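# Move the SOC bottle from fridge to bench

## Task

Look at the four bottles in the refrigerator's bin. If one carries the letters SOC, lift it out and set it upright on the bench, keep the other three upright inside the refrigerator, and close the refrigerator door. If no bottle reads SOC, take nothing out, close the door, then press the CALL key on the operator panel until it latches down. A call cannot be taken back, so press it only when no SOC bottle exists.

## Robot and tools

Robot: two UR7e-type arms, left_arm and right_arm, each on its own carriage sharing one floor track along y at x = 0. left_rail (always the +y carriage) carries left_arm; right_rail carries right_arm. Each arm base sits at x = 0, y = its carriage's position_m, z = 0.04 m, facing +x. Both have Robotiq 2F-140 grippers. left_arm's fingers can fold: grip with the outer quarter of the pads (near the tips); deeper grips may wrap, slip or over-squeeze, and pressing fingertips onto a surface folds them quietly. right_arm's fingers are rigid.

Scene frame (all reported positions): table top z = 0, +z up, +x the way the arms face, +y to their left, y = 0 mid-track; table edge at x = 0.17 m. Gripper fingers point along its own +z and close along its own y. end_effector_position is the point between closed pads; tips extend about 33 mm past it (9 mm when wide open).

execute_actions {actions, cameras}: runs actions in sequence. An action may hold "rows", "steps", "until" and device commands. rows: 1 to 15 rows, each one control step (1/30 s), each exactly 18 numbers in [-1, 1]: left_arm dx, dy, dz, rx, ry, rz, left gripper position, force_limit, speed, then the same nine for right_arm. The six pose numbers are an offset, not a pose: measured from that arm's Hand target as it stood when the action began, in that Hand target's own axes; every row counts from that same start, not from the prior row. Scale: 1.0 = 0.6 m for dx/dy/dz, 180 degrees for the rx/ry/rz rotation vector. Repeating an offset in a new action moves further. All-zero pose numbers re-command the current Hand target. Gripper numbers are absolute: position +1 = open 140 mm, about -0.8 pads touch, -1 = close until blocked; force_limit -1 to +1 (roughly 14 N to 58 N on narrow parts, both start at +1); speed -1 to +1 (about 30 to 250 mm/s). Always resend the gripper values you want kept; 0 is a real command. steps: 1 to 450 (default 15); after the last row the arm keeps heading to it. Ramp offsets gradually (about 0.01 per row) for gentle motion. Orientation requests are clipped to 32 degrees from the current one each step.

Devices inside an action: {"left_rail": {...}} or right_rail with position_m (left -0.8 to 1.5, right -1.5 to 0.8 m, an absolute place on the track), speed_m_s (0.01 to 1), acceleration_factor (0.1 to 1), or {"stop": true}. Carriages must stay about 0.78 m apart. After sending position_m, wait with an action like {"steps": n, "until": {"left_rail": {"position_status": ["!=", "moving"]}}}. Rows ride with a moving carriage, so let it arrive before aiming at scene points. until reads only rail fields, using "=", "!=", "<", "<=", ">", ">=", or {"all"/"any": {"status": "ended"}}. Any bad value refuses the whole call. Cameras return only for an empty actions list or when listed.

move {target, speed, blend, stop_force, zero, blocking, cameras}: straight-line path for both arms. target is one 18-number row or up to 15 rows, same layout and scale as rows, every row an offset from the Hand targets at the move's start. speed in m/s, 0.002 to 3.6 (default 0.25). blend in metres rounds corners in a list. stop_force 3 to 120 N ends an arm's path on felt push; slow approaches with small values are safest, but it will not sense light tipping; omit it when pulling away from contact. zero (with stop_force) rezeroes first. blocking=false returns early; then rows and moves are refused until wait or stop shows the end. The result adds a move: line (done, off_target, moving, held, fault) plus limits (paced, held). Paths do not avoid obstacles; keep clear of each arm's own base.

wait {seconds 0 to 10}: lets time pass. stop: brakes a running move. zoom_image {camera, region [x0,y0,x1,y1], max 504x504 px}: enlarge part of the latest image from cam_high, cam_low, cam_bench_left, cam_bench_mid, cam_bench_right, cam_left_wrist or cam_right_wrist (each 896x504); use it to read the bottle letters. zero_wrist_force {arm}: rezero that wrist sensor. read_manual: licence text only. finished_scene: ends irreversibly; the task must already hold.

Results: end_effector_position (m), quat wxyz, velocities; Hand target (base for next offsets); Tool commands; object_status (0 moving, 1 blocked while opening, 2 blocked while closing = grip, 3 reached target or pads met, maybe empty); position_measured in counts (3 open, about 139 = 60 mm, 230 pads met); Joint positions (rail, then six joints), torques, temperatures, Wrist force/torque in gripper axes. Rail position_status: moving, done, contact_stop, time_out, stopped, stopped_with_arm, stopped_for_other_arm, stopped_for_other_carriage; position_answer taken or not_taken (resend once standing).

Avoid: anything leaving the table (including track or metal strip) fails; no drops, slams or letting go while moving; contact force near 150 N or joint torque at limits (141 N m big joints, 26.3 N m wrists) stops an arm for 10 s; arms touching each other can end the scene; commanding targets past a firm surface faults the stiff arm; heavy loads held far out twist the wrist; long stretched holds overheat motors (brakes at 85 C). Press the CALL key only in the no-SOC case.

Each tool is called after ">>>" in YAML: its name, and indented under it one key for each argument.

## Session

>>> execute_actions:
  actions: []

Scene clock: 0.00 s.
left_arm: end_effector_position=(+0.3456, +1.2668, +0.5800) position_measured=3 object_status=3 end_effector_quat_wxyz=(+0.000, +0.000, +1.000, +0.000) | right_arm: end_effector_position=(+0.3456, -1.3520, +0.5800) position_measured=3 object_status=3 end_effector_quat_wxyz=(+0.000, +0.000, +1.000, +0.000)
Joint positions: left_arm=[1.24 -0.316 -1.725 0.971 -0.816 -1.571 -0.316] | right_arm=[-1.379 -0.316 -1.725 0.971 -0.816 -1.571 -0.316]
Joint velocities: within noise
Joint torques (N m): no reading
Motor temperatures (°C): left_arm=[33 36 33 39 39 42] | right_arm=[31 34 30 35 40 36]
Wrist force (N): no reading
Wrist torque (N m): no reading
Wrist force, peak (N): no reading
Hand target: left_arm +0.3456, +1.2668, +0.5800; +0.000, +0.000, +1.000, +0.000 | right_arm +0.3456, -1.3520, +0.5800; +0.000, +0.000, +1.000, +0.000
Tool commands: left_gripper/position=+1.0 left_gripper/force_limit=+1.0 left_gripper/speed=+1.0 right_gripper/position=+1.0 right_gripper/force_limit=+1.0 right_gripper/speed=+1.0
left_rail: position_m=1.240 position_status=done
right_rail: position_m=-1.379 position_status=done

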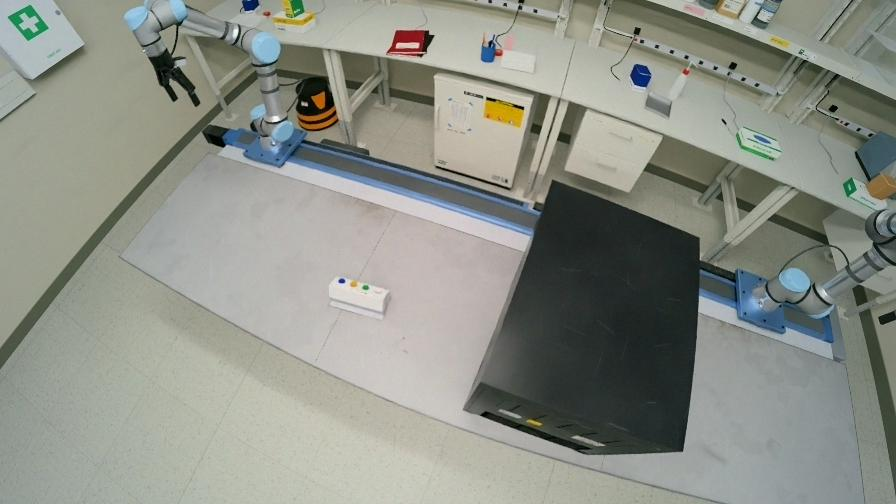

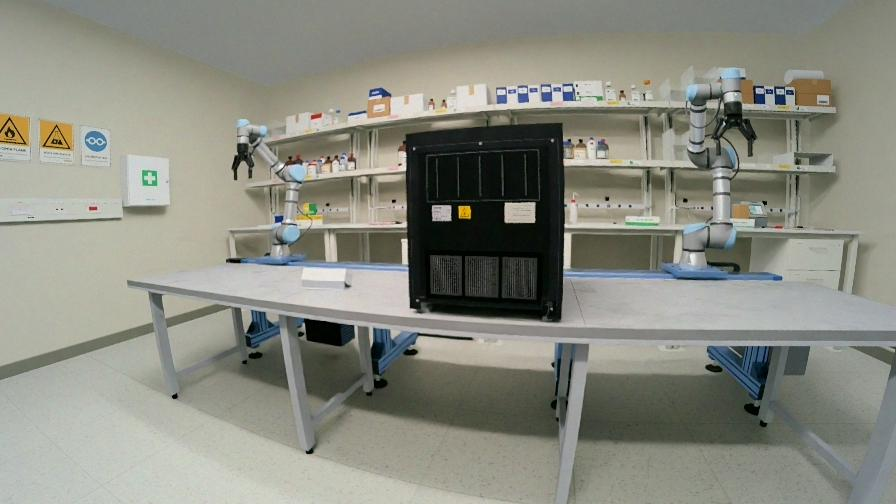

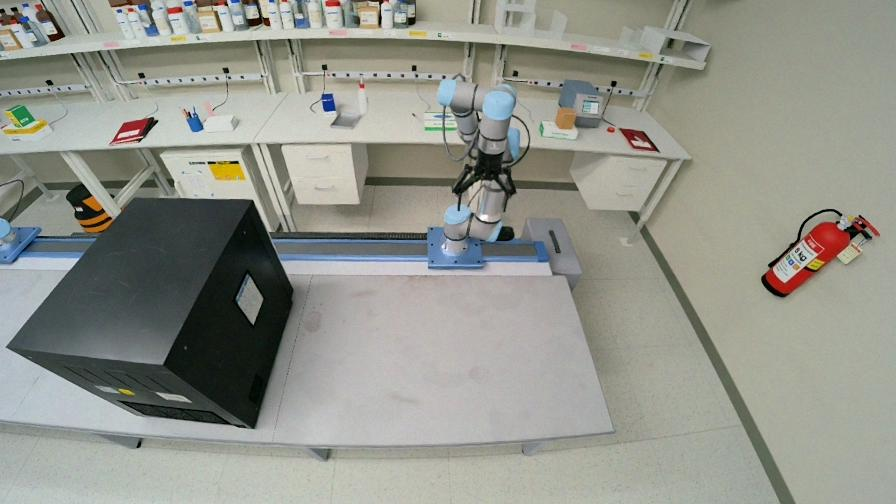

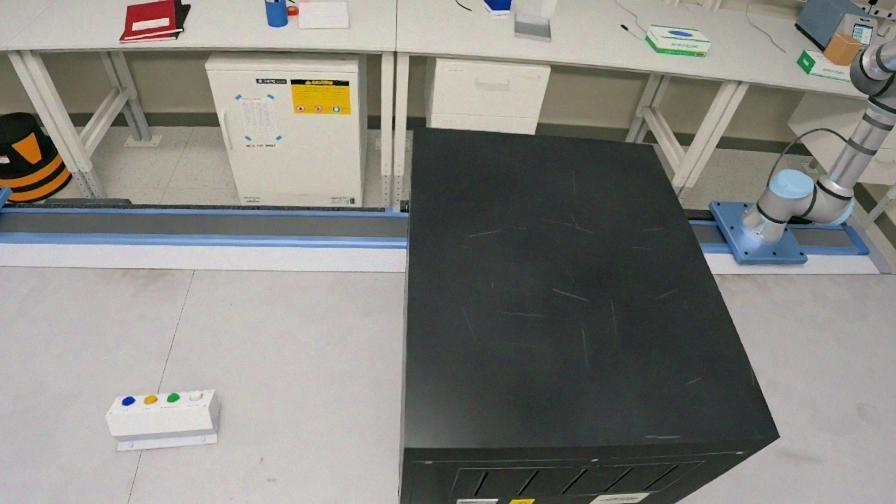

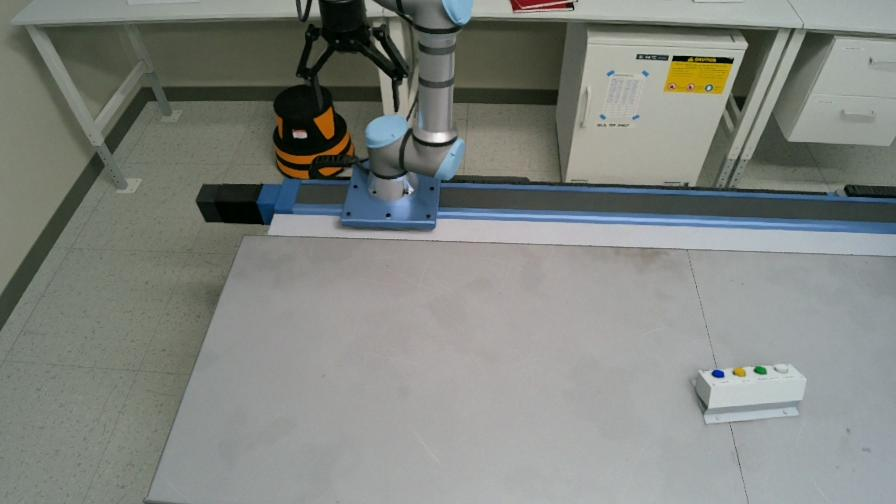

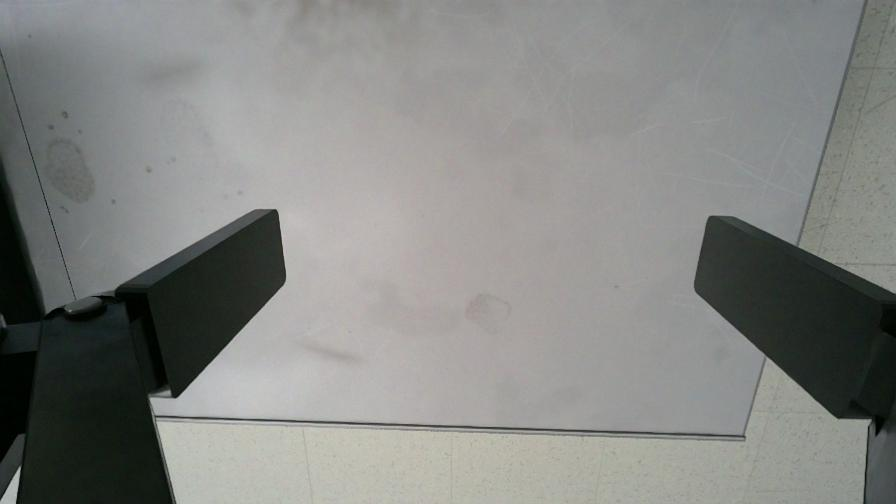

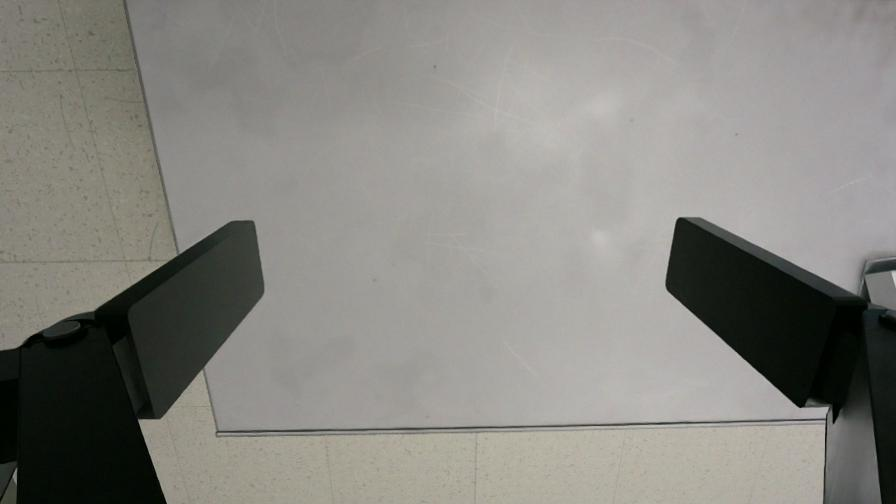

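>>> execute_actions:
  actions:
    - {"right_rail":{"position_m":-0.6},"steps":120,"until":{"right_rail":{"position_status":["!=","moving"]}}}

>>> move:
  target: [0,0,0,0,0,0,1,1,1,0.526,0.872,0.3,-0.5602,0.2321,0.5602,1,1,1]
  speed: 0.4
  cameras: ["cam_right_wrist","cam_bench_mid"]

Scene clock: 61.50 s.
left_arm: end_effector_position=(+0.3456, +1.2668, +0.5800) position_measured=3 object_status=3 end_effector_quat_wxyz=(+0.000, +0.000, +1.000, +0.000) | right_arm: end_effector_position=(+0.3456, -0.5728, +0.5800) position_measured=3 object_status=3 end_effector_quat_wxyz=(+0.000, +0.000, +1.000, +0.000)
Joint positions: left_arm=[1.24 -0.316 -1.725 0.971 -0.816 -1.571 -0.316] | right_arm=[-0.6 -0.316 -1.725 0.971 -0.816 -1.571 -0.316]
Joint torques (N m): left_arm=[0.08 -12.41 -22.33 -3.21 -0.21 0.07] | right_arm=[-0.32 -13.83 -17.45 -2.53 -0.2 -0.13]
Wrist force (N): left_arm=[0.1 0.2 0.0] | right_arm=[0.0 -0.4 0.4]
Wrist torque (N m): left_arm=[0.03 -0.02 -0.01] | right_arm=[-0.08 0.00 -0.01]
Wrist force, peak (N): left_arm=[-0.4 0.4 -0.2] | right_arm=[0.1 -2.2 0.3]
Hand target: left_arm +0.3456, +1.2668, +0.5800; +0.000, +0.000, +1.000, +0.000 | right_arm +0.3456, -0.5728, +0.5800; +0.000, +0.000, +1.000, +0.000
Tool commands: left_gripper/position=+1.0 left_gripper/force_limit=+1.0 left_gripper/speed=+1.0 right_gripper/position=+1.0 right_gripper/force_limit=+1.0 right_gripper/speed=+1.0
left_rail: position_m=1.240 position_status=done
right_rail: position_m=-0.600 position_status=done

Scene clock: 67.30 s.
left_arm: end_effector_position=(+0.3456, +1.2668, +0.5800) position_measured=3 object_status=3 end_effector_quat_wxyz=(+0.000, +0.000, +1.000, +0.000) | right_arm: end_effector_position=(+0.0300, -0.0495, +0.4001) position_measured=3 object_status=3 end_effector_quat_wxyz=(-0.272, +0.652, +0.270, +0.655)
Joint positions: left_arm=[1.24 -0.316 -1.725 0.971 -0.816 -1.571 -0.316] | right_arm=[-0.6 -0.692 -3.362 1.927 1.386 0.093 0.049]
Joint torques (N m): left_arm=[0.41 -12.67 -21.55 -3.19 -0.32 -0.15] | right_arm=[14.44 55.79 5.11 1.7 2.53 -1.69]
Wrist force (N): left_arm=[-0.2 0.2 0.1] | right_arm=[0.3 0.1 -0.5]
Wrist torque (N m): left_arm=[0.03 0.04 0.00] | right_arm=[-0.06 -0.03 0.35]
Wrist force, peak (N): left_arm=[0.0 0.6 0.0] | right_arm=[-1.4 -2.0 0.1]
Hand target: left_arm +0.3456, +1.2668, +0.5800; +0.000, +0.000, +1.000, +0.000 | right_arm +0.0300, -0.0495, +0.4000; -0.271, +0.653, +0.271, +0.653
Off the commanded pose: left_arm 0.000 m, 0 deg | right_arm 0.000 m, 0 deg.
left_rail: position_m=1.240 position_status=done
right_rail: position_m=-0.600 position_status=done
shoulder posture changed (right arm): the wrist came as close to joint 2's axis as it can, and the arm is now in the other of its two shoulder postures.
move: done
camera_calibration:
cam_right_wrist: T_world_to_cam=[[0.706471, -0.70749, -0.0188577, -0.0420215], [-0.255044, -0.229641, -0.939264, 0.373143], [0.66019, 0.668373, -0.342676, 0.296723], [0, 0, 0, 1]] pos_world=[-0.0710385, -0.142362, 0.451367]
Images, in order (width x height): cam_bench_mid 896x504, cam_right_wrist 896x504.

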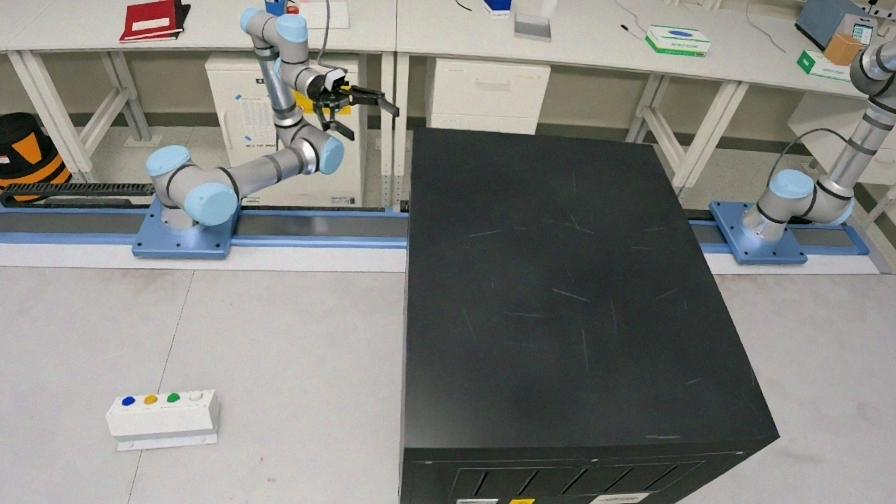

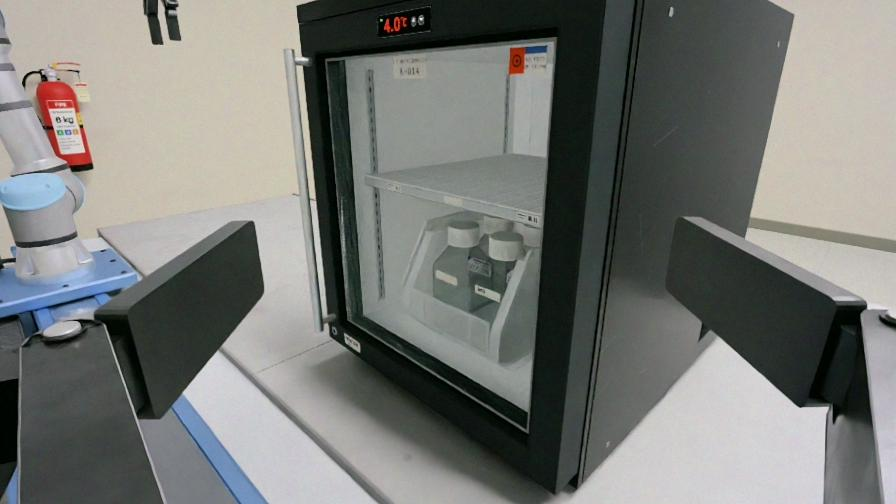

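>>> zoom_image:
  camera: "cam_right_wrist"
  region: [380, 180, 580, 380]

>>> zoom_image:
  camera: "cam_right_wrist"
  region: [250, 0, 650, 400]

Scaled by 2.520 from the camera's 896x504 image, which has a finer 1280x720 frame.

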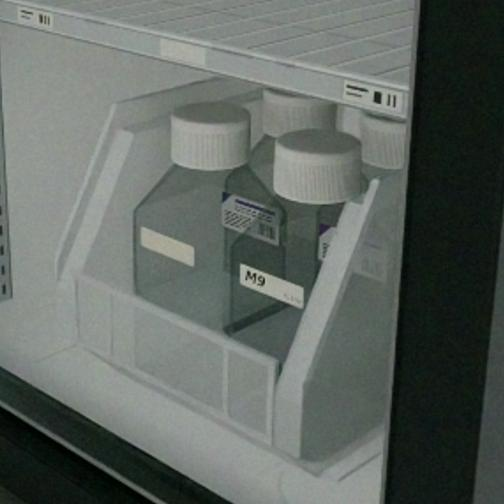

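Scaled by 1.260 from the camera's 896x504 image, which has a finer 1280x720 frame.

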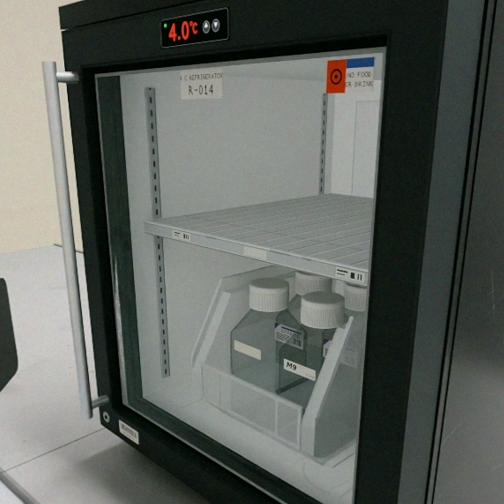

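>>> execute_actions:
  actions:
    - {"right_rail":{"position_m":-1.35},"left_rail":{"position_m":1.25},"steps":120,"until":{"all":{"status":"ended"}}}

>>> move:
  target:
    - [-0.007,-0.878,0.3,0.5602,0.2321,-0.5602,1,1,1,0,0,0,0,0,0,1,1,1]
    - [0.443,-0.995,0.467,0.5602,0.2321,-0.5602,1,1,1,0,0,0,0,0,0,1,1,1]
  speed: 0.4
  blend: 0.1
  cameras: ["cam_left_wrist"]

Scene clock: 132.43 s.
left_arm: end_effector_position=(+0.3456, +1.2772, +0.5800) position_measured=3 object_status=3 end_effector_quat_wxyz=(+0.000, +0.000, +1.000, +0.000) | right_arm: end_effector_position=(+0.0300, -0.7996, +0.4000) position_measured=3 object_status=3 end_effector_quat_wxyz=(-0.271, +0.653, +0.271, +0.653)
Joint positions: left_arm=[1.25 -0.316 -1.725 0.971 -0.816 -1.571 -0.316] | right_arm=[-1.35 -0.692 -3.357 1.935 1.422 0.094 0]
Joint torques (N m): left_arm=[0.29 -12.37 -21.85 -3.42 -0.14 -0.1] | right_arm=[-6.23 51.04 -8.62 1.81 0.22 -1.42]
Wrist force (N): left_arm=[0.2 0.0 0.1] | right_arm=[0.2 0.0 -0.5]
Wrist torque (N m): left_arm=[0.00 -0.03 -0.01] | right_arm=[-0.06 -0.02 0.32]
Wrist force, peak (N): left_arm=[-0.4 -1.9 0.0] | right_arm=[0.2 1.2 -1.7]
Hand target: left_arm +0.3456, +1.2772, +0.5800; +0.000, +0.000, +1.000, +0.000 | right_arm +0.0300, -0.7995, +0.4000; -0.271, +0.653, +0.271, +0.653
Tool commands: left_gripper/position=+1.0 left_gripper/force_limit=+1.0 left_gripper/speed=+1.0 right_gripper/position=+1.0 right_gripper/force_limit=+1.0 right_gripper/speed=+1.0
Off the commanded pose: left_arm 0.000 m, 0 deg | right_arm 0.000 m, 0 deg.
left_rail: position_m=1.250 position_status=done
right_rail: position_m=-1.350 position_status=done

Scene clock: 137.37 s.
left_arm: end_effector_position=(+0.0798, +0.6803, +0.2998) position_measured=3 object_status=3 end_effector_quat_wxyz=(+0.270, +0.654, -0.271, +0.652) | right_arm: end_effector_position=(+0.0300, -0.7996, +0.4000) position_measured=3 object_status=3 end_effector_quat_wxyz=(-0.271, +0.653, +0.271, +0.653)
Joint positions: left_arm=[1.25 -2.314 -1.045 2.269 -4.306 -0.043 -3.202] | right_arm=[-1.35 -0.692 -3.357 1.935 1.422 0.094 0]
Joint torques (N m): left_arm=[-5.65 -18.48 -21.49 -1.84 1.76 1.9] | right_arm=[-13 32.68 -9.7 1.53 -2.83 -1.04]
Wrist force (N): left_arm=[-0.1 0.7 0.2] | right_arm=[0.3 0.2 -0.5]
Wrist torque (N m): left_arm=[0.26 0.10 -0.17] | right_arm=[-0.03 -0.03 0.31]
Wrist force, peak (N): left_arm=[-1.0 2.8 -1.4] | right_arm=[0.3 0.3 -0.9]
Hand target: left_arm +0.0798, +0.6803, +0.2998; +0.271, +0.653, -0.271, +0.653 | right_arm +0.0300, -0.7996, +0.4000; -0.271, +0.653, +0.271, +0.653
Off the commanded pose: left_arm 0.000 m, 0 deg | right_arm 0.000 m, 0 deg.
left_rail: position_m=1.250 position_status=done
right_rail: position_m=-1.350 position_status=done
move: done
camera_calibration:
cam_left_wrist: T_world_to_cam=[[-0.683646, -0.729768, -0.00822242, 0.562058], [-0.237173, 0.23281, -0.943159, 0.144686], [0.690201, -0.642836, -0.33224, 0.628614], [0, 0, 0, 1]] pos_world=[-0.0153056, 0.780584, 0.349934]
Images, in order (width x height): cam_left_wrist 896x504.

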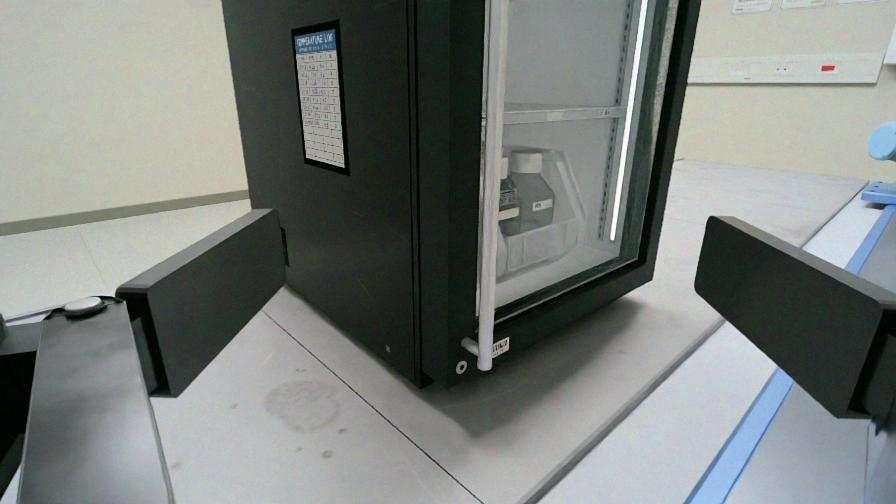

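>>> move:
  target:
    - [0,0.107,0.249,0.111,0,0,-0.16,1,0,0,0,0,0,0,0,1,1,1]
    - [0,0.052,0.403,0.111,0,0,-0.16,1,0,0,0,0,0,0,0,1,1,1]
  speed: [0.25,0.08]
  stop_force: 15
  cameras: ["cam_left_wrist"]

Scene clock: 162.73 s.
left_arm: end_effector_position=(+0.2287, +0.4872, +0.2998) position_measured=149 object_status=3 end_effector_quat_wxyz=(+0.153, +0.690, -0.153, +0.690) | right_arm: end_effector_position=(+0.0300, -0.7996, +0.4000) position_measured=3 object_status=3 end_effector_quat_wxyz=(-0.271, +0.653, +0.271, +0.653)
Joint positions: left_arm=[1.25 -1.867 -0.673 1.423 -3.892 -0.141 -3.142] | right_arm=[-1.35 -0.692 -3.357 1.935 1.422 0.094 0]
Joint torques (N m): left_arm=[7.25 -41.25 -30.14 1.15 -1.88 1.99] | right_arm=[-12.77 29.71 -9.27 0.77 -2.87 0.13]
Wrist force (N): left_arm=[-0.2 0.6 -0.2] | right_arm=[0.3 0.3 -0.8]
Wrist torque (N m): left_arm=[0.25 0.06 -0.16] | right_arm=[-0.01 -0.04 0.31]
Wrist force, peak (N): left_arm=[0.1 2.2 0.4] | right_arm=[0.4 0.4 -0.8]
Hand target: left_arm +0.2287, +0.4872, +0.2998; +0.153, +0.690, -0.153, +0.690 | right_arm +0.0300, -0.7996, +0.4000; -0.271, +0.653, +0.271, +0.653
Off the commanded pose: left_arm 0.000 m, 0 deg | right_arm 0.000 m, 0 deg.
left_rail: position_m=1.250 position_status=done
right_rail: position_m=-1.350 position_status=done
move: done
camera_calibration:
cam_left_wrist: T_world_to_cam=[[-0.393341, -0.919356, -0.00820793, 0.548908], [-0.300185, 0.136861, -0.944012, 0.28641], [0.869006, -0.368855, -0.32981, 0.226626], [0, 0, 0, 1]] pos_world=[0.104944, 0.549036, 0.349624]
Images, in order (width x height): cam_left_wrist 896x504.

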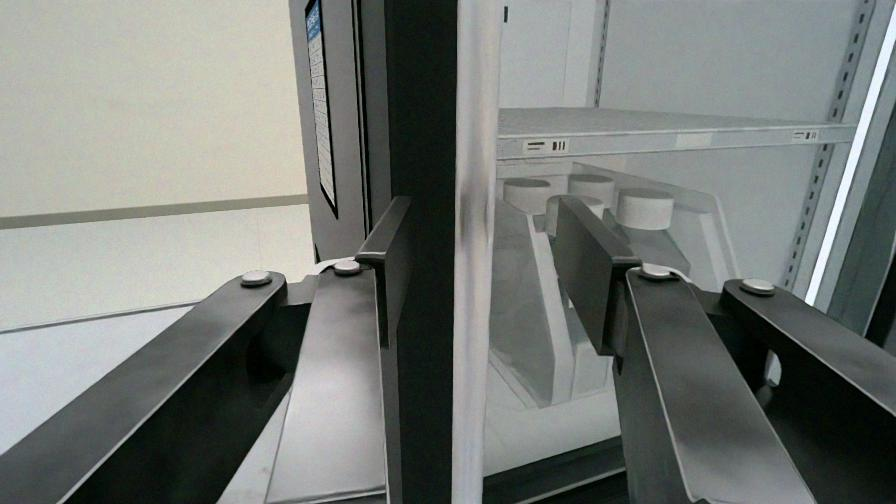

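>>> execute_actions:
  actions:
    - {"rows":[[0,0,0,0,0,0,-1,-0.3,-1,0,0,0,0,0,0,1,1,1]],"steps":60}

>>> move:
  target:
    - [0,0.072,-0.1025,0,0,0,-1,-0.3,-1,0,0,0,0,0,0,1,1,1]
    - [0,0.141,-0.175,0,0,0,-1,-0.3,-1,0,0,0,0,0,0,1,1,1]
    - [0,0.209,-0.230,0,0,0,-1,-0.3,-1,0,0,0,0,0,0,1,1,1]
  speed: 0.1
  blend: 0.02
  cameras: ["cam_left_wrist","cam_bench_left"]

Scene clock: 193.67 s.
left_arm: end_effector_position=(+0.2290, +0.4878, +0.2998) position_measured=203 object_status=2 end_effector_quat_wxyz=(+0.153, +0.690, -0.153, +0.690) | right_arm: end_effector_position=(+0.0300, -0.7996, +0.4000) position_measured=3 object_status=3 end_effector_quat_wxyz=(-0.271, +0.653, +0.271, +0.653)
Joint positions: left_arm=[1.25 -1.867 -0.673 1.423 -3.892 -0.139 -3.142] | right_arm=[-1.35 -0.692 -3.357 1.935 1.422 0.094 0]
Joint torques (N m): left_arm=[-11.7 -40.08 -32.27 4.82 -9.67 1.26] | right_arm=[-12.28 30.25 -9.62 -0.11 -2.87 0.72]
Wrist force (N): left_arm=[1.0 -34.6 -21.5] | right_arm=[0.2 0.0 -0.7]
Wrist torque (N m): left_arm=[1.57 0.06 -0.12] | right_arm=[-0.08 0.00 0.31]
Wrist force, peak (N): left_arm=[1.3 -35.1 -22.3] | right_arm=[0.5 0.5 -0.8]
Hand target: left_arm +0.2287, +0.4872, +0.2998; +0.153, +0.690, -0.153, +0.690 | right_arm +0.0300, -0.7996, +0.4000; -0.271, +0.653, +0.271, +0.653
Off the commanded pose: left_arm 0.001 m, 0 deg | right_arm 0.000 m, 0 deg.
left_rail: position_m=1.250 position_status=done
right_rail: position_m=-1.350 position_status=done

Scene clock: 196.17 s.
left_arm: end_effector_position=(+0.0506, +0.4319, +0.2998) position_measured=209 object_status=2 end_effector_quat_wxyz=(+0.153, +0.690, -0.153, +0.690) | right_arm: end_effector_position=(+0.0300, -0.7996, +0.4000) position_measured=3 object_status=3 end_effector_quat_wxyz=(-0.271, +0.653, +0.271, +0.653)
Joint positions: left_arm=[1.25 -2.081 -0.488 1.029 -3.678 0.073 -3.145] | right_arm=[-1.35 -0.692 -3.357 1.935 1.422 0.094 0]
Joint torques (N m): left_arm=[-11.62 -53.88 -34.8 -1.66 3.72 1.64] | right_arm=[-12.51 29.58 -9.42 -0.35 -2.78 0.67]
Wrist force (N): left_arm=[-6.9 7.6 10.5] | right_arm=[0.4 0.3 -0.7]
Wrist torque (N m): left_arm=[0.14 -0.21 -0.14] | right_arm=[-0.02 -0.06 0.31]
Wrist force, peak (N): left_arm=[5.9 -28.2 -30.0] | right_arm=[0.5 0.5 -0.8]
Hand target: left_arm +0.0506, +0.4319, +0.2998; +0.153, +0.690, -0.153, +0.690 | right_arm +0.0300, -0.7996, +0.4000; -0.271, +0.653, +0.271, +0.653
Off the commanded pose: left_arm 0.000 m, 0 deg | right_arm 0.000 m, 0 deg.
left_rail: position_m=1.250 position_status=done
right_rail: position_m=-1.350 position_status=done
move: done
camera_calibration:
cam_left_wrist: T_world_to_cam=[[-0.393347, -0.919353, -0.00823164, 0.428112], [-0.300012, 0.136814, -0.944073, 0.240558], [0.869063, -0.368879, -0.329633, 0.360989], [0, 0, 0, 1]] pos_world=[-0.0731554, 0.493836, 0.349623]
Images, in order (width x height): cam_bench_left 896x504, cam_left_wrist 896x504.

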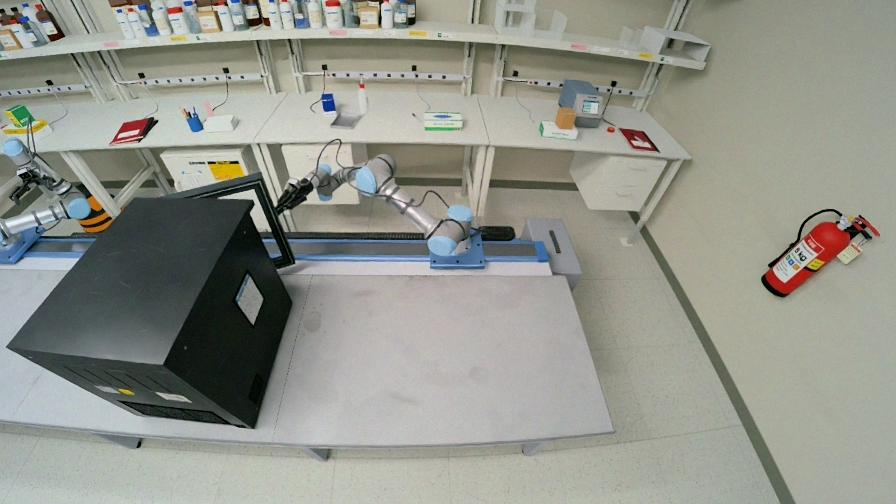

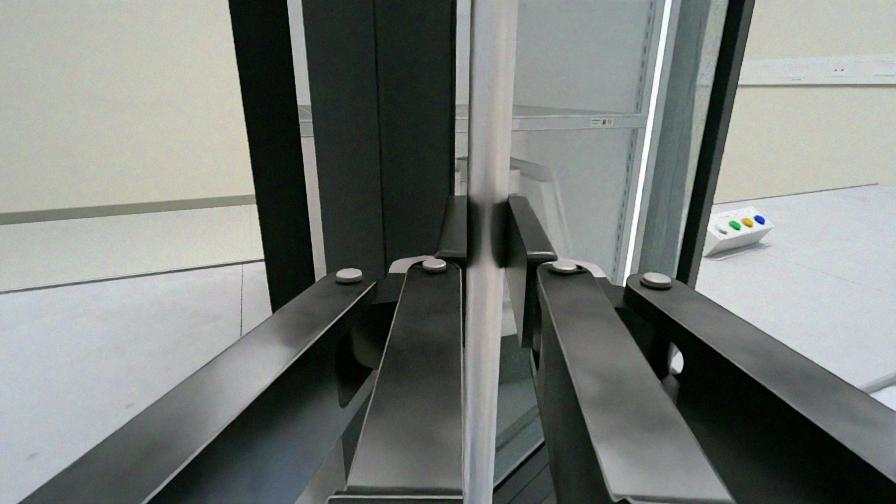

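>>> execute_actions:
  actions:
    - {"rows":[[0,0.209,-0.230,0,0,0,-0.16,-0.3,-0.5,0,0,0,0,0,0,1,1,1]],"steps":1}
    - {"rows":[[0,0,0,0,0,0,-0.16,-0.3,-0.5,0,0,0,0,0,0,1,1,1]],"steps":25}

Scene clock: 239.77 s.
left_arm: end_effector_position=(-0.1270, +0.3775, +0.2998) position_measured=149 object_status=3 end_effector_quat_wxyz=(+0.162, +0.680, -0.158, +0.697) | right_arm: end_effector_position=(+0.0300, -0.7996, +0.4000) position_measured=3 object_status=3 end_effector_quat_wxyz=(-0.271, +0.653, +0.271, +0.653)
Joint positions: left_arm=[1.25 -2.235 -0.015 0.055 -3.059 0.208 -3.262] | right_arm=[-1.35 -0.692 -3.357 1.935 1.422 0.094 0]
Joint torques (N m): left_arm=[7.71 -57.16 -37.2 1.58 1.9 1.84] | right_arm=[-11.86 30.64 -9.18 -1.42 -2.71 0.63]
Wrist force (N): left_arm=[-1.6 3.7 -0.5] | right_arm=[0.3 0.2 -0.6]
Wrist torque (N m): left_arm=[0.90 0.38 -0.17] | right_arm=[-0.03 -0.04 0.31]
Wrist force, peak (N): left_arm=[13.4 -8.1 32.6] | right_arm=[0.6 0.1 -0.8]
Hand target: left_arm -0.1275, +0.3767, +0.2998; +0.153, +0.690, -0.153, +0.690 | right_arm +0.0300, -0.7996, +0.4000; -0.271, +0.653, +0.271, +0.653
Off the commanded pose: left_arm 0.001 m, 2 deg | right_arm 0.000 m, 0 deg.
left_rail: position_m=1.250 position_status=done
right_rail: position_m=-1.350 position_status=done

>>> execute_actions:
  actions: []
  cameras: ["cam_left_wrist","cam_bench_left","cam_high"]

Scene clock: 243.13 s.
left_arm: end_effector_position=(-0.1270, +0.3775, +0.2998) position_measured=149 object_status=3 end_effector_quat_wxyz=(+0.162, +0.680, -0.158, +0.697) | right_arm: end_effector_position=(+0.0300, -0.7996, +0.4000) position_measured=3 object_status=3 end_effector_quat_wxyz=(-0.271, +0.653, +0.271, +0.653)
Joint positions: left_arm=[1.25 -2.235 -0.015 0.055 -3.059 0.208 -3.262] | right_arm=[-1.35 -0.692 -3.357 1.935 1.422 0.094 0]
Joint velocities: within noise
Joint torques (N m): left_arm=[7.83 -56.71 -37.58 1.64 1.86 2.04] | right_arm=[-11.35 29.88 -9.34 -1.53 -2.82 0.75]
Motor temperatures (°C): left_arm=[33 35 33 38 39 41] | right_arm=[31 34 30 35 40 36]
Wrist force (N): left_arm=[-1.6 3.6 -0.1] | right_arm=[0.0 0.2 -0.4]
Wrist torque (N m): left_arm=[0.87 0.37 -0.18] | right_arm=[-0.03 0.02 0.31]
Wrist force, peak (N): left_arm=[-1.8 4.1 -0.3] | right_arm=[0.5 0.3 -0.8]
Hand target: left_arm -0.1275, +0.3767, +0.2998; +0.153, +0.690, -0.153, +0.690 | right_arm +0.0300, -0.7996, +0.4000; -0.271, +0.653, +0.271, +0.653
Tool commands: left_gripper/position=-0.16 left_gripper/force_limit=-0.3 left_gripper/speed=-0.5 right_gripper/position=+1.0 right_gripper/force_limit=+1.0 right_gripper/speed=+1.0
Off the commanded pose: left_arm 0.001 m, 2 deg | right_arm 0.000 m, 0 deg.
left_rail: position_m=1.250 position_status=done
right_rail: position_m=-1.350 position_status=done
camera_calibration:
cam_left_wrist: T_world_to_cam=[[-0.412341, -0.910999, -0.0075168, 0.302382], [-0.275681, 0.132636, -0.952054, 0.201791], [0.868317, -0.390499, -0.305836, 0.496124], [0, 0, 0, 1]] pos_world=[-0.250479, 0.44244, 0.346122]
Images, in order (width x height): cam_high 896x504, cam_bench_left 896x504, cam_left_wrist 896x504.

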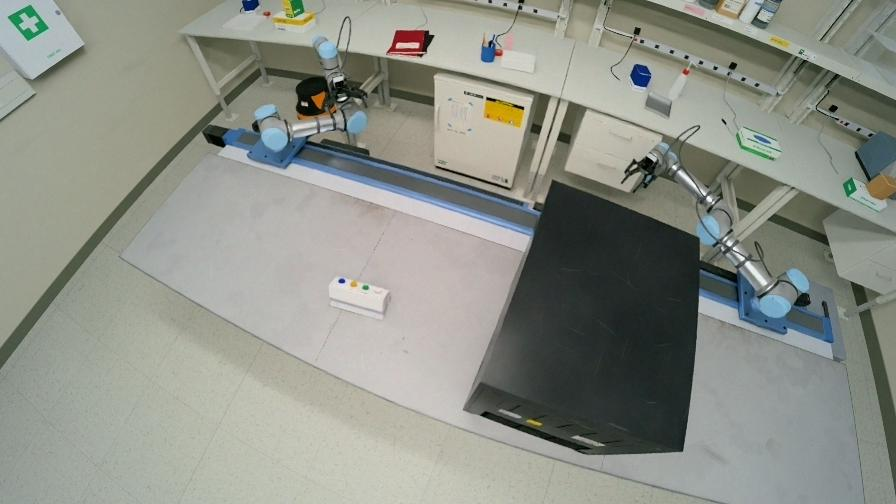

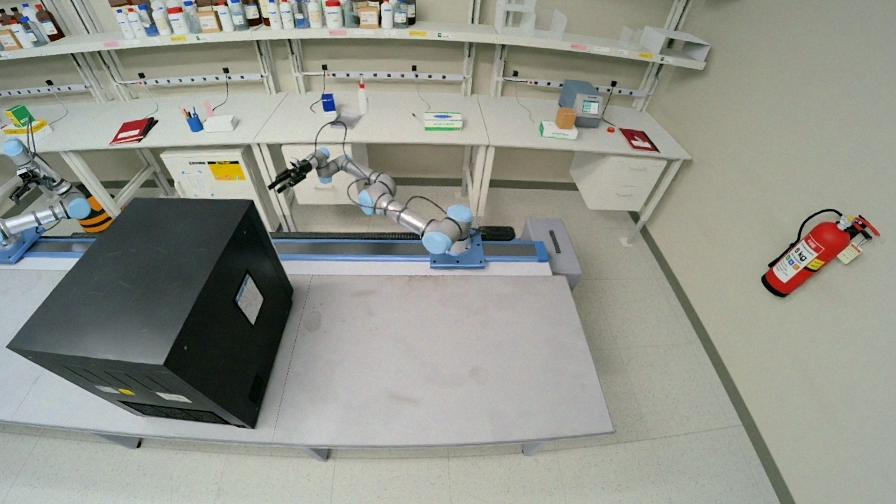

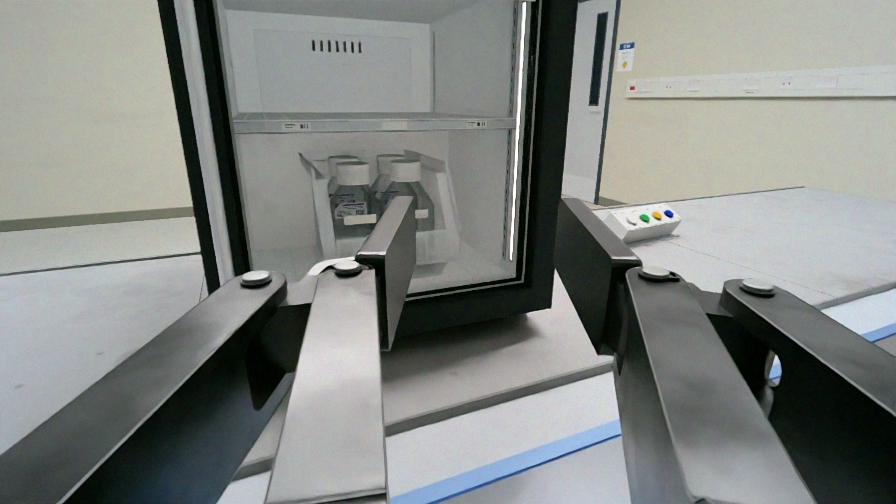

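>>> move:
  target:
    - [0,-0.616,-0.146,0,0,0,-0.16,-0.3,0,0.3,0.9886,-0.2448,0.5602,-0.2321,-0.5602,-0.16,-0.3,0]
    - [0,-0.616,-0.146,0,0,0,-0.16,-0.3,0,0,0.436,0.318,0,0,0,-0.16,-0.3,0]
    - [0,-0.616,-0.146,0,0,0,-0.16,-0.3,0,-0.167,0.035,0.0825,0,0,0,-0.16,-0.3,0]
  speed: 0.5
  blend: 0.05

Scene clock: 285.40 s.
left_arm: end_effector_position=(-0.0505, +0.7487, +0.2998) position_measured=149 object_status=3 end_effector_quat_wxyz=(+0.153, +0.690, -0.153, +0.690) | right_arm: end_effector_position=(+0.0798, -0.7794, +0.2998) position_measured=149 object_status=3 end_effector_quat_wxyz=(-0.271, +0.653, +0.271, +0.653)
Joint positions: left_arm=[1.25 -2.575 -0.885 1.891 -4.148 0.567 -3.142] | right_arm=[-1.35 1.59 -1.493 2.109 -0.616 2.375 0]
Joint torques (N m): left_arm=[-5.99 -53.66 -0.41 -0.19 1.76 1.78] | right_arm=[13.45 -11.34 -27.1 0.47 2.43 1.35]
Wrist force (N): left_arm=[-1.8 3.5 -0.4] | right_arm=[0.3 0.2 -0.4]
Wrist torque (N m): left_arm=[0.86 0.42 -0.18] | right_arm=[-0.08 -0.02 0.22]
Wrist force, peak (N): left_arm=[-1.9 4.4 0.3] | right_arm=[1.1 3.5 -0.5]
Hand target: left_arm -0.0505, +0.7487, +0.2998; +0.153, +0.690, -0.153, +0.690 | right_arm +0.0798, -0.7794, +0.2998; -0.271, +0.653, +0.271, +0.653
Off the commanded pose: left_arm 0.000 m, 0 deg | right_arm 0.000 m, 0 deg.
left_rail: position_m=1.250 position_status=done
right_rail: position_m=-1.350 position_status=done
shoulder posture changed (right arm): the wrist came as close to joint 2's axis as it can, and the arm is now in the other of its two shoulder postures.
move: done; limits=paced

>>> execute_actions:
  actions:
    - {"right_rail":{"position_m":-0.4,"speed_m_s":0.7},"steps":150,"until":{"right_rail":{"position_status":["!=","moving"]}}}

>>> move:
  target:
    - [0,0,0,0,0,0,-0.16,-0.3,0,0,-0.2145,0.3677,-0.083,0,0,-0.286,-0.3,0]
    - [0,0,0,0,0,0,-0.16,-0.3,0,0,-0.172,0.5256,-0.083,0,0,-0.286,-0.3,0]
  speed: [0.3,0.08]
  stop_force: 15
  cameras: ["cam_right_wrist"]

Scene clock: 302.87 s.
left_arm: end_effector_position=(-0.0505, +0.7487, +0.2998) position_measured=149 object_status=3 end_effector_quat_wxyz=(+0.153, +0.690, -0.153, +0.690) | right_arm: end_effector_position=(+0.0798, +0.1706, +0.2998) position_measured=149 object_status=3 end_effector_quat_wxyz=(-0.271, +0.653, +0.271, +0.653)
Joint positions: left_arm=[1.25 -2.575 -0.885 1.891 -4.148 0.567 -3.142] | right_arm=[-0.4 1.59 -1.493 2.109 -0.616 2.375 0]
Joint torques (N m): left_arm=[-6.09 -55.07 -0.06 0.18 1.62 1.77] | right_arm=[-10.67 -24.96 -16.28 -2.19 1.42 1.34]
Wrist force (N): left_arm=[-1.7 3.5 -0.4] | right_arm=[-0.1 0.3 -0.5]
Wrist torque (N m): left_arm=[0.86 0.37 -0.18] | right_arm=[-0.05 0.06 0.23]
Wrist force, peak (N): left_arm=[-1.8 3.8 -0.1] | right_arm=[0.1 1.5 -1.6]
Hand target: left_arm -0.0505, +0.7487, +0.2998; +0.153, +0.690, -0.153, +0.690 | right_arm +0.0798, +0.1706, +0.2998; -0.271, +0.653, +0.271, +0.653
Tool commands: left_gripper/position=-0.16 left_gripper/force_limit=-0.3 left_gripper/speed=+0.0 right_gripper/position=-0.16 right_gripper/force_limit=-0.3 right_gripper/speed=+0.0
Off the commanded pose: left_arm 0.000 m, 0 deg | right_arm 0.000 m, 0 deg.
left_rail: position_m=1.250 position_status=done
right_rail: position_m=-0.400 speed_m_s=0.70 position_status=done

Scene clock: 306.00 s.
left_arm: end_effector_position=(-0.0505, +0.7487, +0.2998) position_measured=149 object_status=3 end_effector_quat_wxyz=(+0.153, +0.690, -0.153, +0.690) | right_arm: end_effector_position=(+0.2298, +0.4666, +0.2998) position_measured=165 object_status=3 end_effector_quat_wxyz=(-0.183, +0.683, +0.183, +0.683)
Joint positions: left_arm=[1.25 -2.575 -0.885 1.891 -4.148 0.567 -3.142] | right_arm=[-0.4 1.438 -0.73 0.952 -0.222 2.484 0]
Joint torques (N m): left_arm=[-5.96 -54.27 -0.88 0.45 1.55 1.7] | right_arm=[-12.39 -47.85 -29.24 0.68 -2.87 1.38]
Wrist force (N): left_arm=[-1.3 3.4 -0.4] | right_arm=[0.2 -0.1 -0.5]
Wrist torque (N m): left_arm=[0.84 0.32 -0.19] | right_arm=[-0.13 -0.04 0.26]
Wrist force, peak (N): left_arm=[-1.8 3.7 -0.2] | right_arm=[0.4 1.5 -2.1]
Hand target: left_arm -0.0505, +0.7487, +0.2998; +0.153, +0.690, -0.153, +0.690 | right_arm +0.2298, +0.4666, +0.2998; -0.183, +0.683, +0.183, +0.683
Off the commanded pose: left_arm 0.000 m, 0 deg | right_arm 0.000 m, 0 deg.
left_rail: position_m=1.250 position_status=done
right_rail: position_m=-0.400 speed_m_s=0.70 position_status=done
move: done
camera_calibration:
cam_right_wrist: T_world_to_cam=[[0.499544, -0.86609, -0.0185473, 0.301601], [-0.309232, -0.158278, -0.937723, 0.427111], [0.809216, 0.474169, -0.34689, -0.156907], [0, 0, 0, 1]] pos_world=[0.108386, 0.403217, 0.351676]
Images, in order (width x height): cam_right_wrist 896x504.

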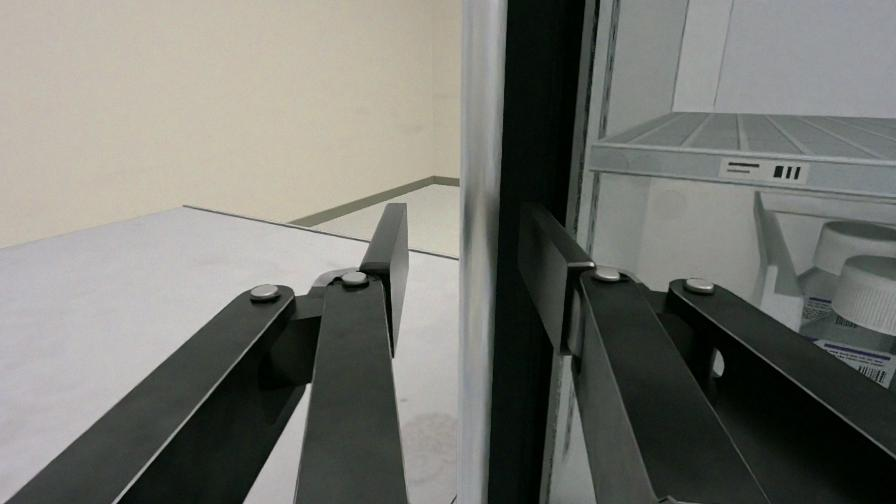

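>>> execute_actions:
  actions:
    - {"rows":[[0,0,0,0,0,0,-0.16,-0.3,0,0,0,0,0,0,0,-1,-0.3,-1]],"steps":45}

>>> move:
  target:
    - [0,0,0,0,0,0,-0.16,-0.3,0,0,-0.0585,-0.178,0.011,0,0,-1,-0.3,-1]
    - [0,0,0,0,0,0,-0.16,-0.3,0,0,-0.0645,-0.365,0.028,0,0,-1,-0.3,-1]
    - [0,0,0,0,0,0,-0.16,-0.3,0,0,-0.024,-0.548,0.044,0,0,-1,-0.3,-1]
    - [0,0,0,0,0,0,-0.16,-0.3,0,0,0.063,-0.714,0.061,0,0,-1,-0.3,-1]
    - [0,0,0,0,0,0,-0.16,-0.3,0,0,0.192,-0.854,0.078,0,0,-1,-0.3,-1]
    - [0,0,0,0,0,0,-0.16,-0.3,0,0,0.3505,-0.953,0.083,0,0,-1,-0.3,-1]
  speed: 0.11
  blend: 0.015
  cameras: ["cam_left_wrist","cam_bench_mid"]

Scene clock: 325.97 s.
left_arm: end_effector_position=(-0.0505, +0.7487, +0.2998) position_measured=149 object_status=3 end_effector_quat_wxyz=(+0.153, +0.690, -0.153, +0.690) | right_arm: end_effector_position=(+0.2303, +0.4659, +0.2998) position_measured=199 object_status=2 end_effector_quat_wxyz=(-0.183, +0.683, +0.182, +0.683)
Joint positions: left_arm=[1.25 -2.575 -0.885 1.891 -4.148 0.567 -3.142] | right_arm=[-0.4 1.438 -0.73 0.952 -0.222 2.487 0]
Joint torques (N m): left_arm=[-6.33 -54.77 -1.2 0.78 1.49 1.8] | right_arm=[26.05 -47.04 -30.84 -7.04 -10.79 1.47]
Wrist force (N): left_arm=[-1.4 3.6 -0.5] | right_arm=[2.2 35.3 -19.1]
Wrist torque (N m): left_arm=[0.88 0.33 -0.18] | right_arm=[-1.47 -0.08 0.31]
Wrist force, peak (N): left_arm=[-1.9 3.8 -0.5] | right_arm=[3.0 35.8 -19.3]
Hand target: left_arm -0.0505, +0.7487, +0.2998; +0.153, +0.690, -0.153, +0.690 | right_arm +0.2298, +0.4666, +0.2998; -0.183, +0.683, +0.183, +0.683
Off the commanded pose: left_arm 0.000 m, 0 deg | right_arm 0.001 m, 0 deg.
left_rail: position_m=1.250 position_status=done
right_rail: position_m=-0.400 speed_m_s=0.70 position_status=done

Scene clock: 329.50 s.
left_arm: end_effector_position=(-0.0505, +0.7487, +0.2998) position_measured=149 object_status=3 end_effector_quat_wxyz=(+0.153, +0.690, -0.153, +0.690) | right_arm: end_effector_position=(-0.0553, +0.3171, +0.2998) position_measured=209 object_status=2 end_effector_quat_wxyz=(-0.227, +0.670, +0.227, +0.670)
Joint positions: left_arm=[1.25 -2.575 -0.885 1.891 -4.148 0.567 -3.142] | right_arm=[-0.4 1.87 -0.986 1.399 -0.412 2.787 0.001]
Joint torques (N m): left_arm=[-5.46 -52.97 -1.12 0.63 1.61 1.68] | right_arm=[-2.71 -46.86 -37.4 -2.4 -10.68 -0.66]
Wrist force (N): left_arm=[-1.8 3.6 -0.2] | right_arm=[-20.1 22.3 3.5]
Wrist torque (N m): left_arm=[0.89 0.41 -0.17] | right_arm=[-0.75 0.47 0.46]
Wrist force, peak (N): left_arm=[-1.7 4.0 -0.4] | right_arm=[1.3 35.1 -19.0]
Hand target: left_arm -0.0505, +0.7487, +0.2998; +0.153, +0.690, -0.153, +0.690 | right_arm -0.0554, +0.3174, +0.2998; -0.227, +0.670, +0.227, +0.669 (not the last commanded pose)
Off the commanded pose: left_arm 0.000 m, 0 deg | right_arm 0.336 m, 8 deg.
left_rail: position_m=1.250 position_status=done
right_rail: position_m=-0.400 speed_m_s=0.70 position_status=done
move: held (right_arm; a check stopped the path); path passed 2 of 6 targets; limits=held
pose unreachable (right arm): on one or more control steps of this call, first in action 0 (counted from 0), this arm could not follow its commanded pose, so it was not sent that pose on those steps. It may still have moved: this result reports where it is.
cause: moving toward the commanded pose would bring two parts of the arm too close to each other (its gripper and another part of the arm, with joints 5 (wrist 1) to 7 (wrist 3) between them, 2 mm apart when it was first held).
camera_calibration:
cam_left_wrist: T_world_to_cam=[[-0.393341, -0.919356, -0.00820793, 0.679499], [-0.300185, 0.136861, -0.944012, 0.166809], [0.869006, -0.368855, -0.32981, 0.565708], [0, 0, 0, 1]] pos_world=[-0.174256, 0.810536, 0.349624]
Images, in order (width x height): cam_bench_mid 896x504, cam_left_wrist 896x504.

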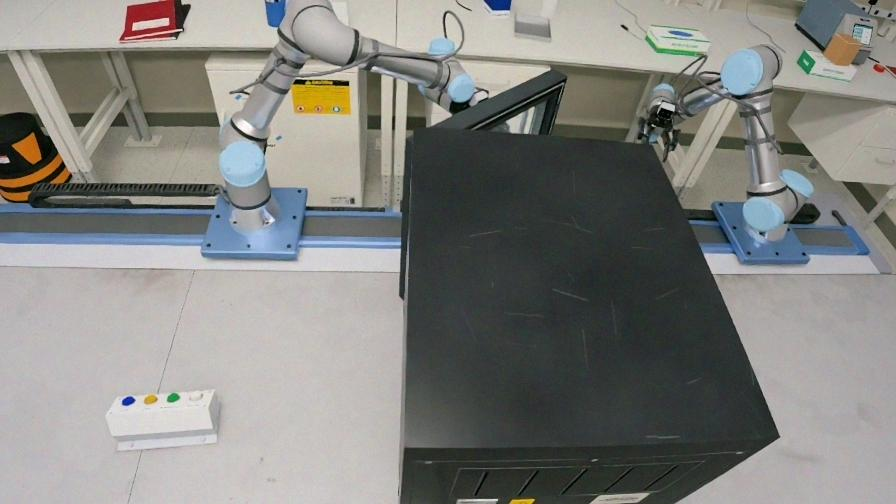

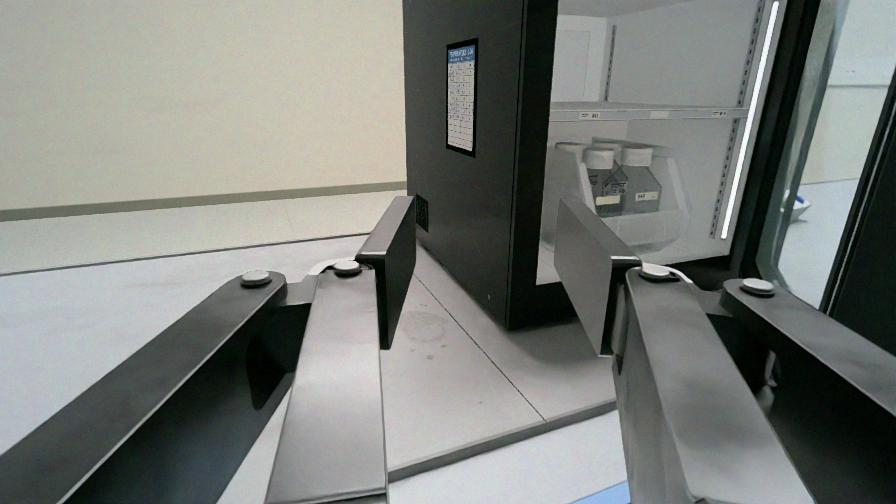

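>>> execute_actions:
  actions:
    - {"left_rail":{"position_m":1.15},"steps":60,"until":{"left_rail":{"position_status":["!=","moving"]}}}

>>> move:
  target:
    - [0.1,-0.037,0.388,-0.194,0,0,-0.85,-1,0,0,0,0,0,0,0,-1,-0.3,-1]
    - [0.1,0.224,0.3815,-0.361,0,0,-0.85,-1,0,0,0,0,0,0,0,-1,-0.3,-1]
  speed: 0.25
  blend: 0.03
  cameras: ["cam_left_wrist"]

Scene clock: 384.57 s.
left_arm: end_effector_position=(-0.0505, +0.6487, +0.2998) position_measured=149 object_status=3 end_effector_quat_wxyz=(+0.153, +0.690, -0.153, +0.690) | right_arm: end_effector_position=(-0.0552, +0.3173, +0.2998) position_measured=209 object_status=2 end_effector_quat_wxyz=(-0.227, +0.670, +0.227, +0.670)
Joint positions: left_arm=[1.15 -2.575 -0.885 1.891 -4.148 0.567 -3.142] | right_arm=[-0.4 1.87 -0.986 1.399 -0.412 2.787 0.001]
Joint torques (N m): left_arm=[5.47 -47.2 -8.33 0.97 -1.84 1.49] | right_arm=[21.15 -45.03 -38.3 -4.86 -11 1.15]
Wrist force (N): left_arm=[-1.8 3.7 -0.2] | right_arm=[-18.8 24.8 4.2]
Wrist torque (N m): left_arm=[0.90 0.40 -0.18] | right_arm=[-0.76 0.45 0.46]
Wrist force, peak (N): left_arm=[-1.6 5.1 0.3] | right_arm=[-19.3 24.8 4.0]
Hand target: left_arm -0.0505, +0.6487, +0.2998; +0.153, +0.690, -0.153, +0.690 | right_arm -0.0554, +0.3175, +0.2998; -0.227, +0.670, +0.227, +0.669 (not the last commanded pose)
Tool commands: left_gripper/position=-0.16 left_gripper/force_limit=-0.3 left_gripper/speed=+0.0 right_gripper/position=-1.0 right_gripper/force_limit=-0.3 right_gripper/speed=-1.0
Off the commanded pose: left_arm 0.000 m, 0 deg | right_arm 0.336 m, 8 deg.
left_rail: position_m=1.150 position_status=done
right_rail: position_m=-0.400 speed_m_s=0.70 position_status=done

Scene clock: 387.47 s.
left_arm: end_effector_position=(+0.1000, +0.4300, +0.3598) position_measured=232 object_status=3 end_effector_quat_wxyz=(+0.500, +0.500, -0.500, +0.500) | right_arm: end_effector_position=(-0.0552, +0.3173, +0.2998) position_measured=209 object_status=2 end_effector_quat_wxyz=(-0.227, +0.670, +0.227, +0.670)
Joint positions: left_arm=[1.15 -1.653 -1.128 2.112 -4.125 -1.489 -3.142] | right_arm=[-0.4 1.87 -0.986 1.399 -0.412 2.787 0.001]
Joint torques (N m): left_arm=[7.01 -22.01 -29.17 -0.97 -2.18 -2.01] | right_arm=[26.53 -44.64 -39.82 -2.38 -11.04 1.1]
Wrist force (N): left_arm=[-1.6 3.6 -0.2] | right_arm=[-18.7 24.6 4.1]
Wrist torque (N m): left_arm=[0.87 0.35 -0.02] | right_arm=[-0.80 0.41 0.46]
Wrist force, peak (N): left_arm=[-2.1 4.3 -1.6] | right_arm=[-19.1 24.8 3.7]
Hand target: left_arm +0.1000, +0.4300, +0.3598; +0.500, +0.500, -0.500, +0.500 | right_arm -0.0554, +0.3175, +0.2998; -0.227, +0.670, +0.227, +0.669
Off the commanded pose: left_arm 0.000 m, 0 deg | right_arm 0.000 m, 0 deg.
left_rail: position_m=1.150 position_status=done
right_rail: position_m=-0.400 speed_m_s=0.70 position_status=done
move: done
camera_calibration:
cam_left_wrist: T_world_to_cam=[[-0.999439, -0.0324666, -0.00824018, 0.125523], [-0.00293432, 0.329922, -0.944004, 0.199489], [0.0333672, -0.94345, -0.329832, 0.667828], [0, 0, 0, 1]] pos_world=[0.103755, 0.568322, 0.409624]
Images, in order (width x height): cam_left_wrist 896x504.

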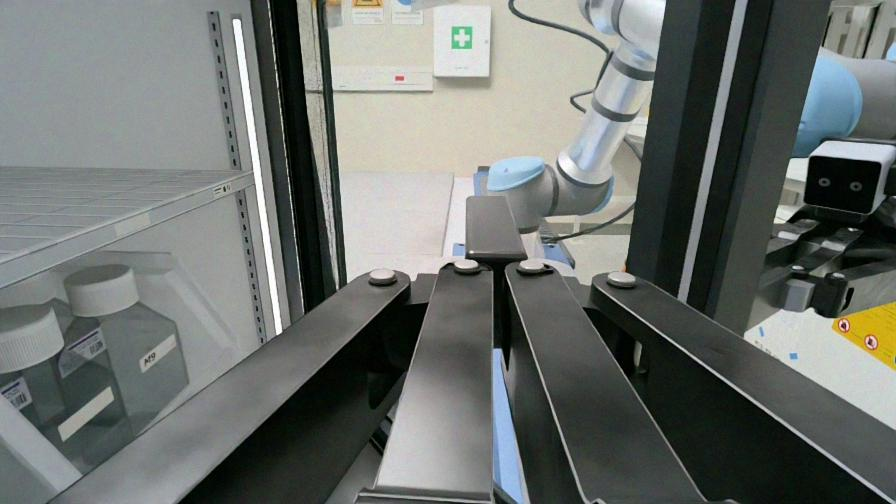

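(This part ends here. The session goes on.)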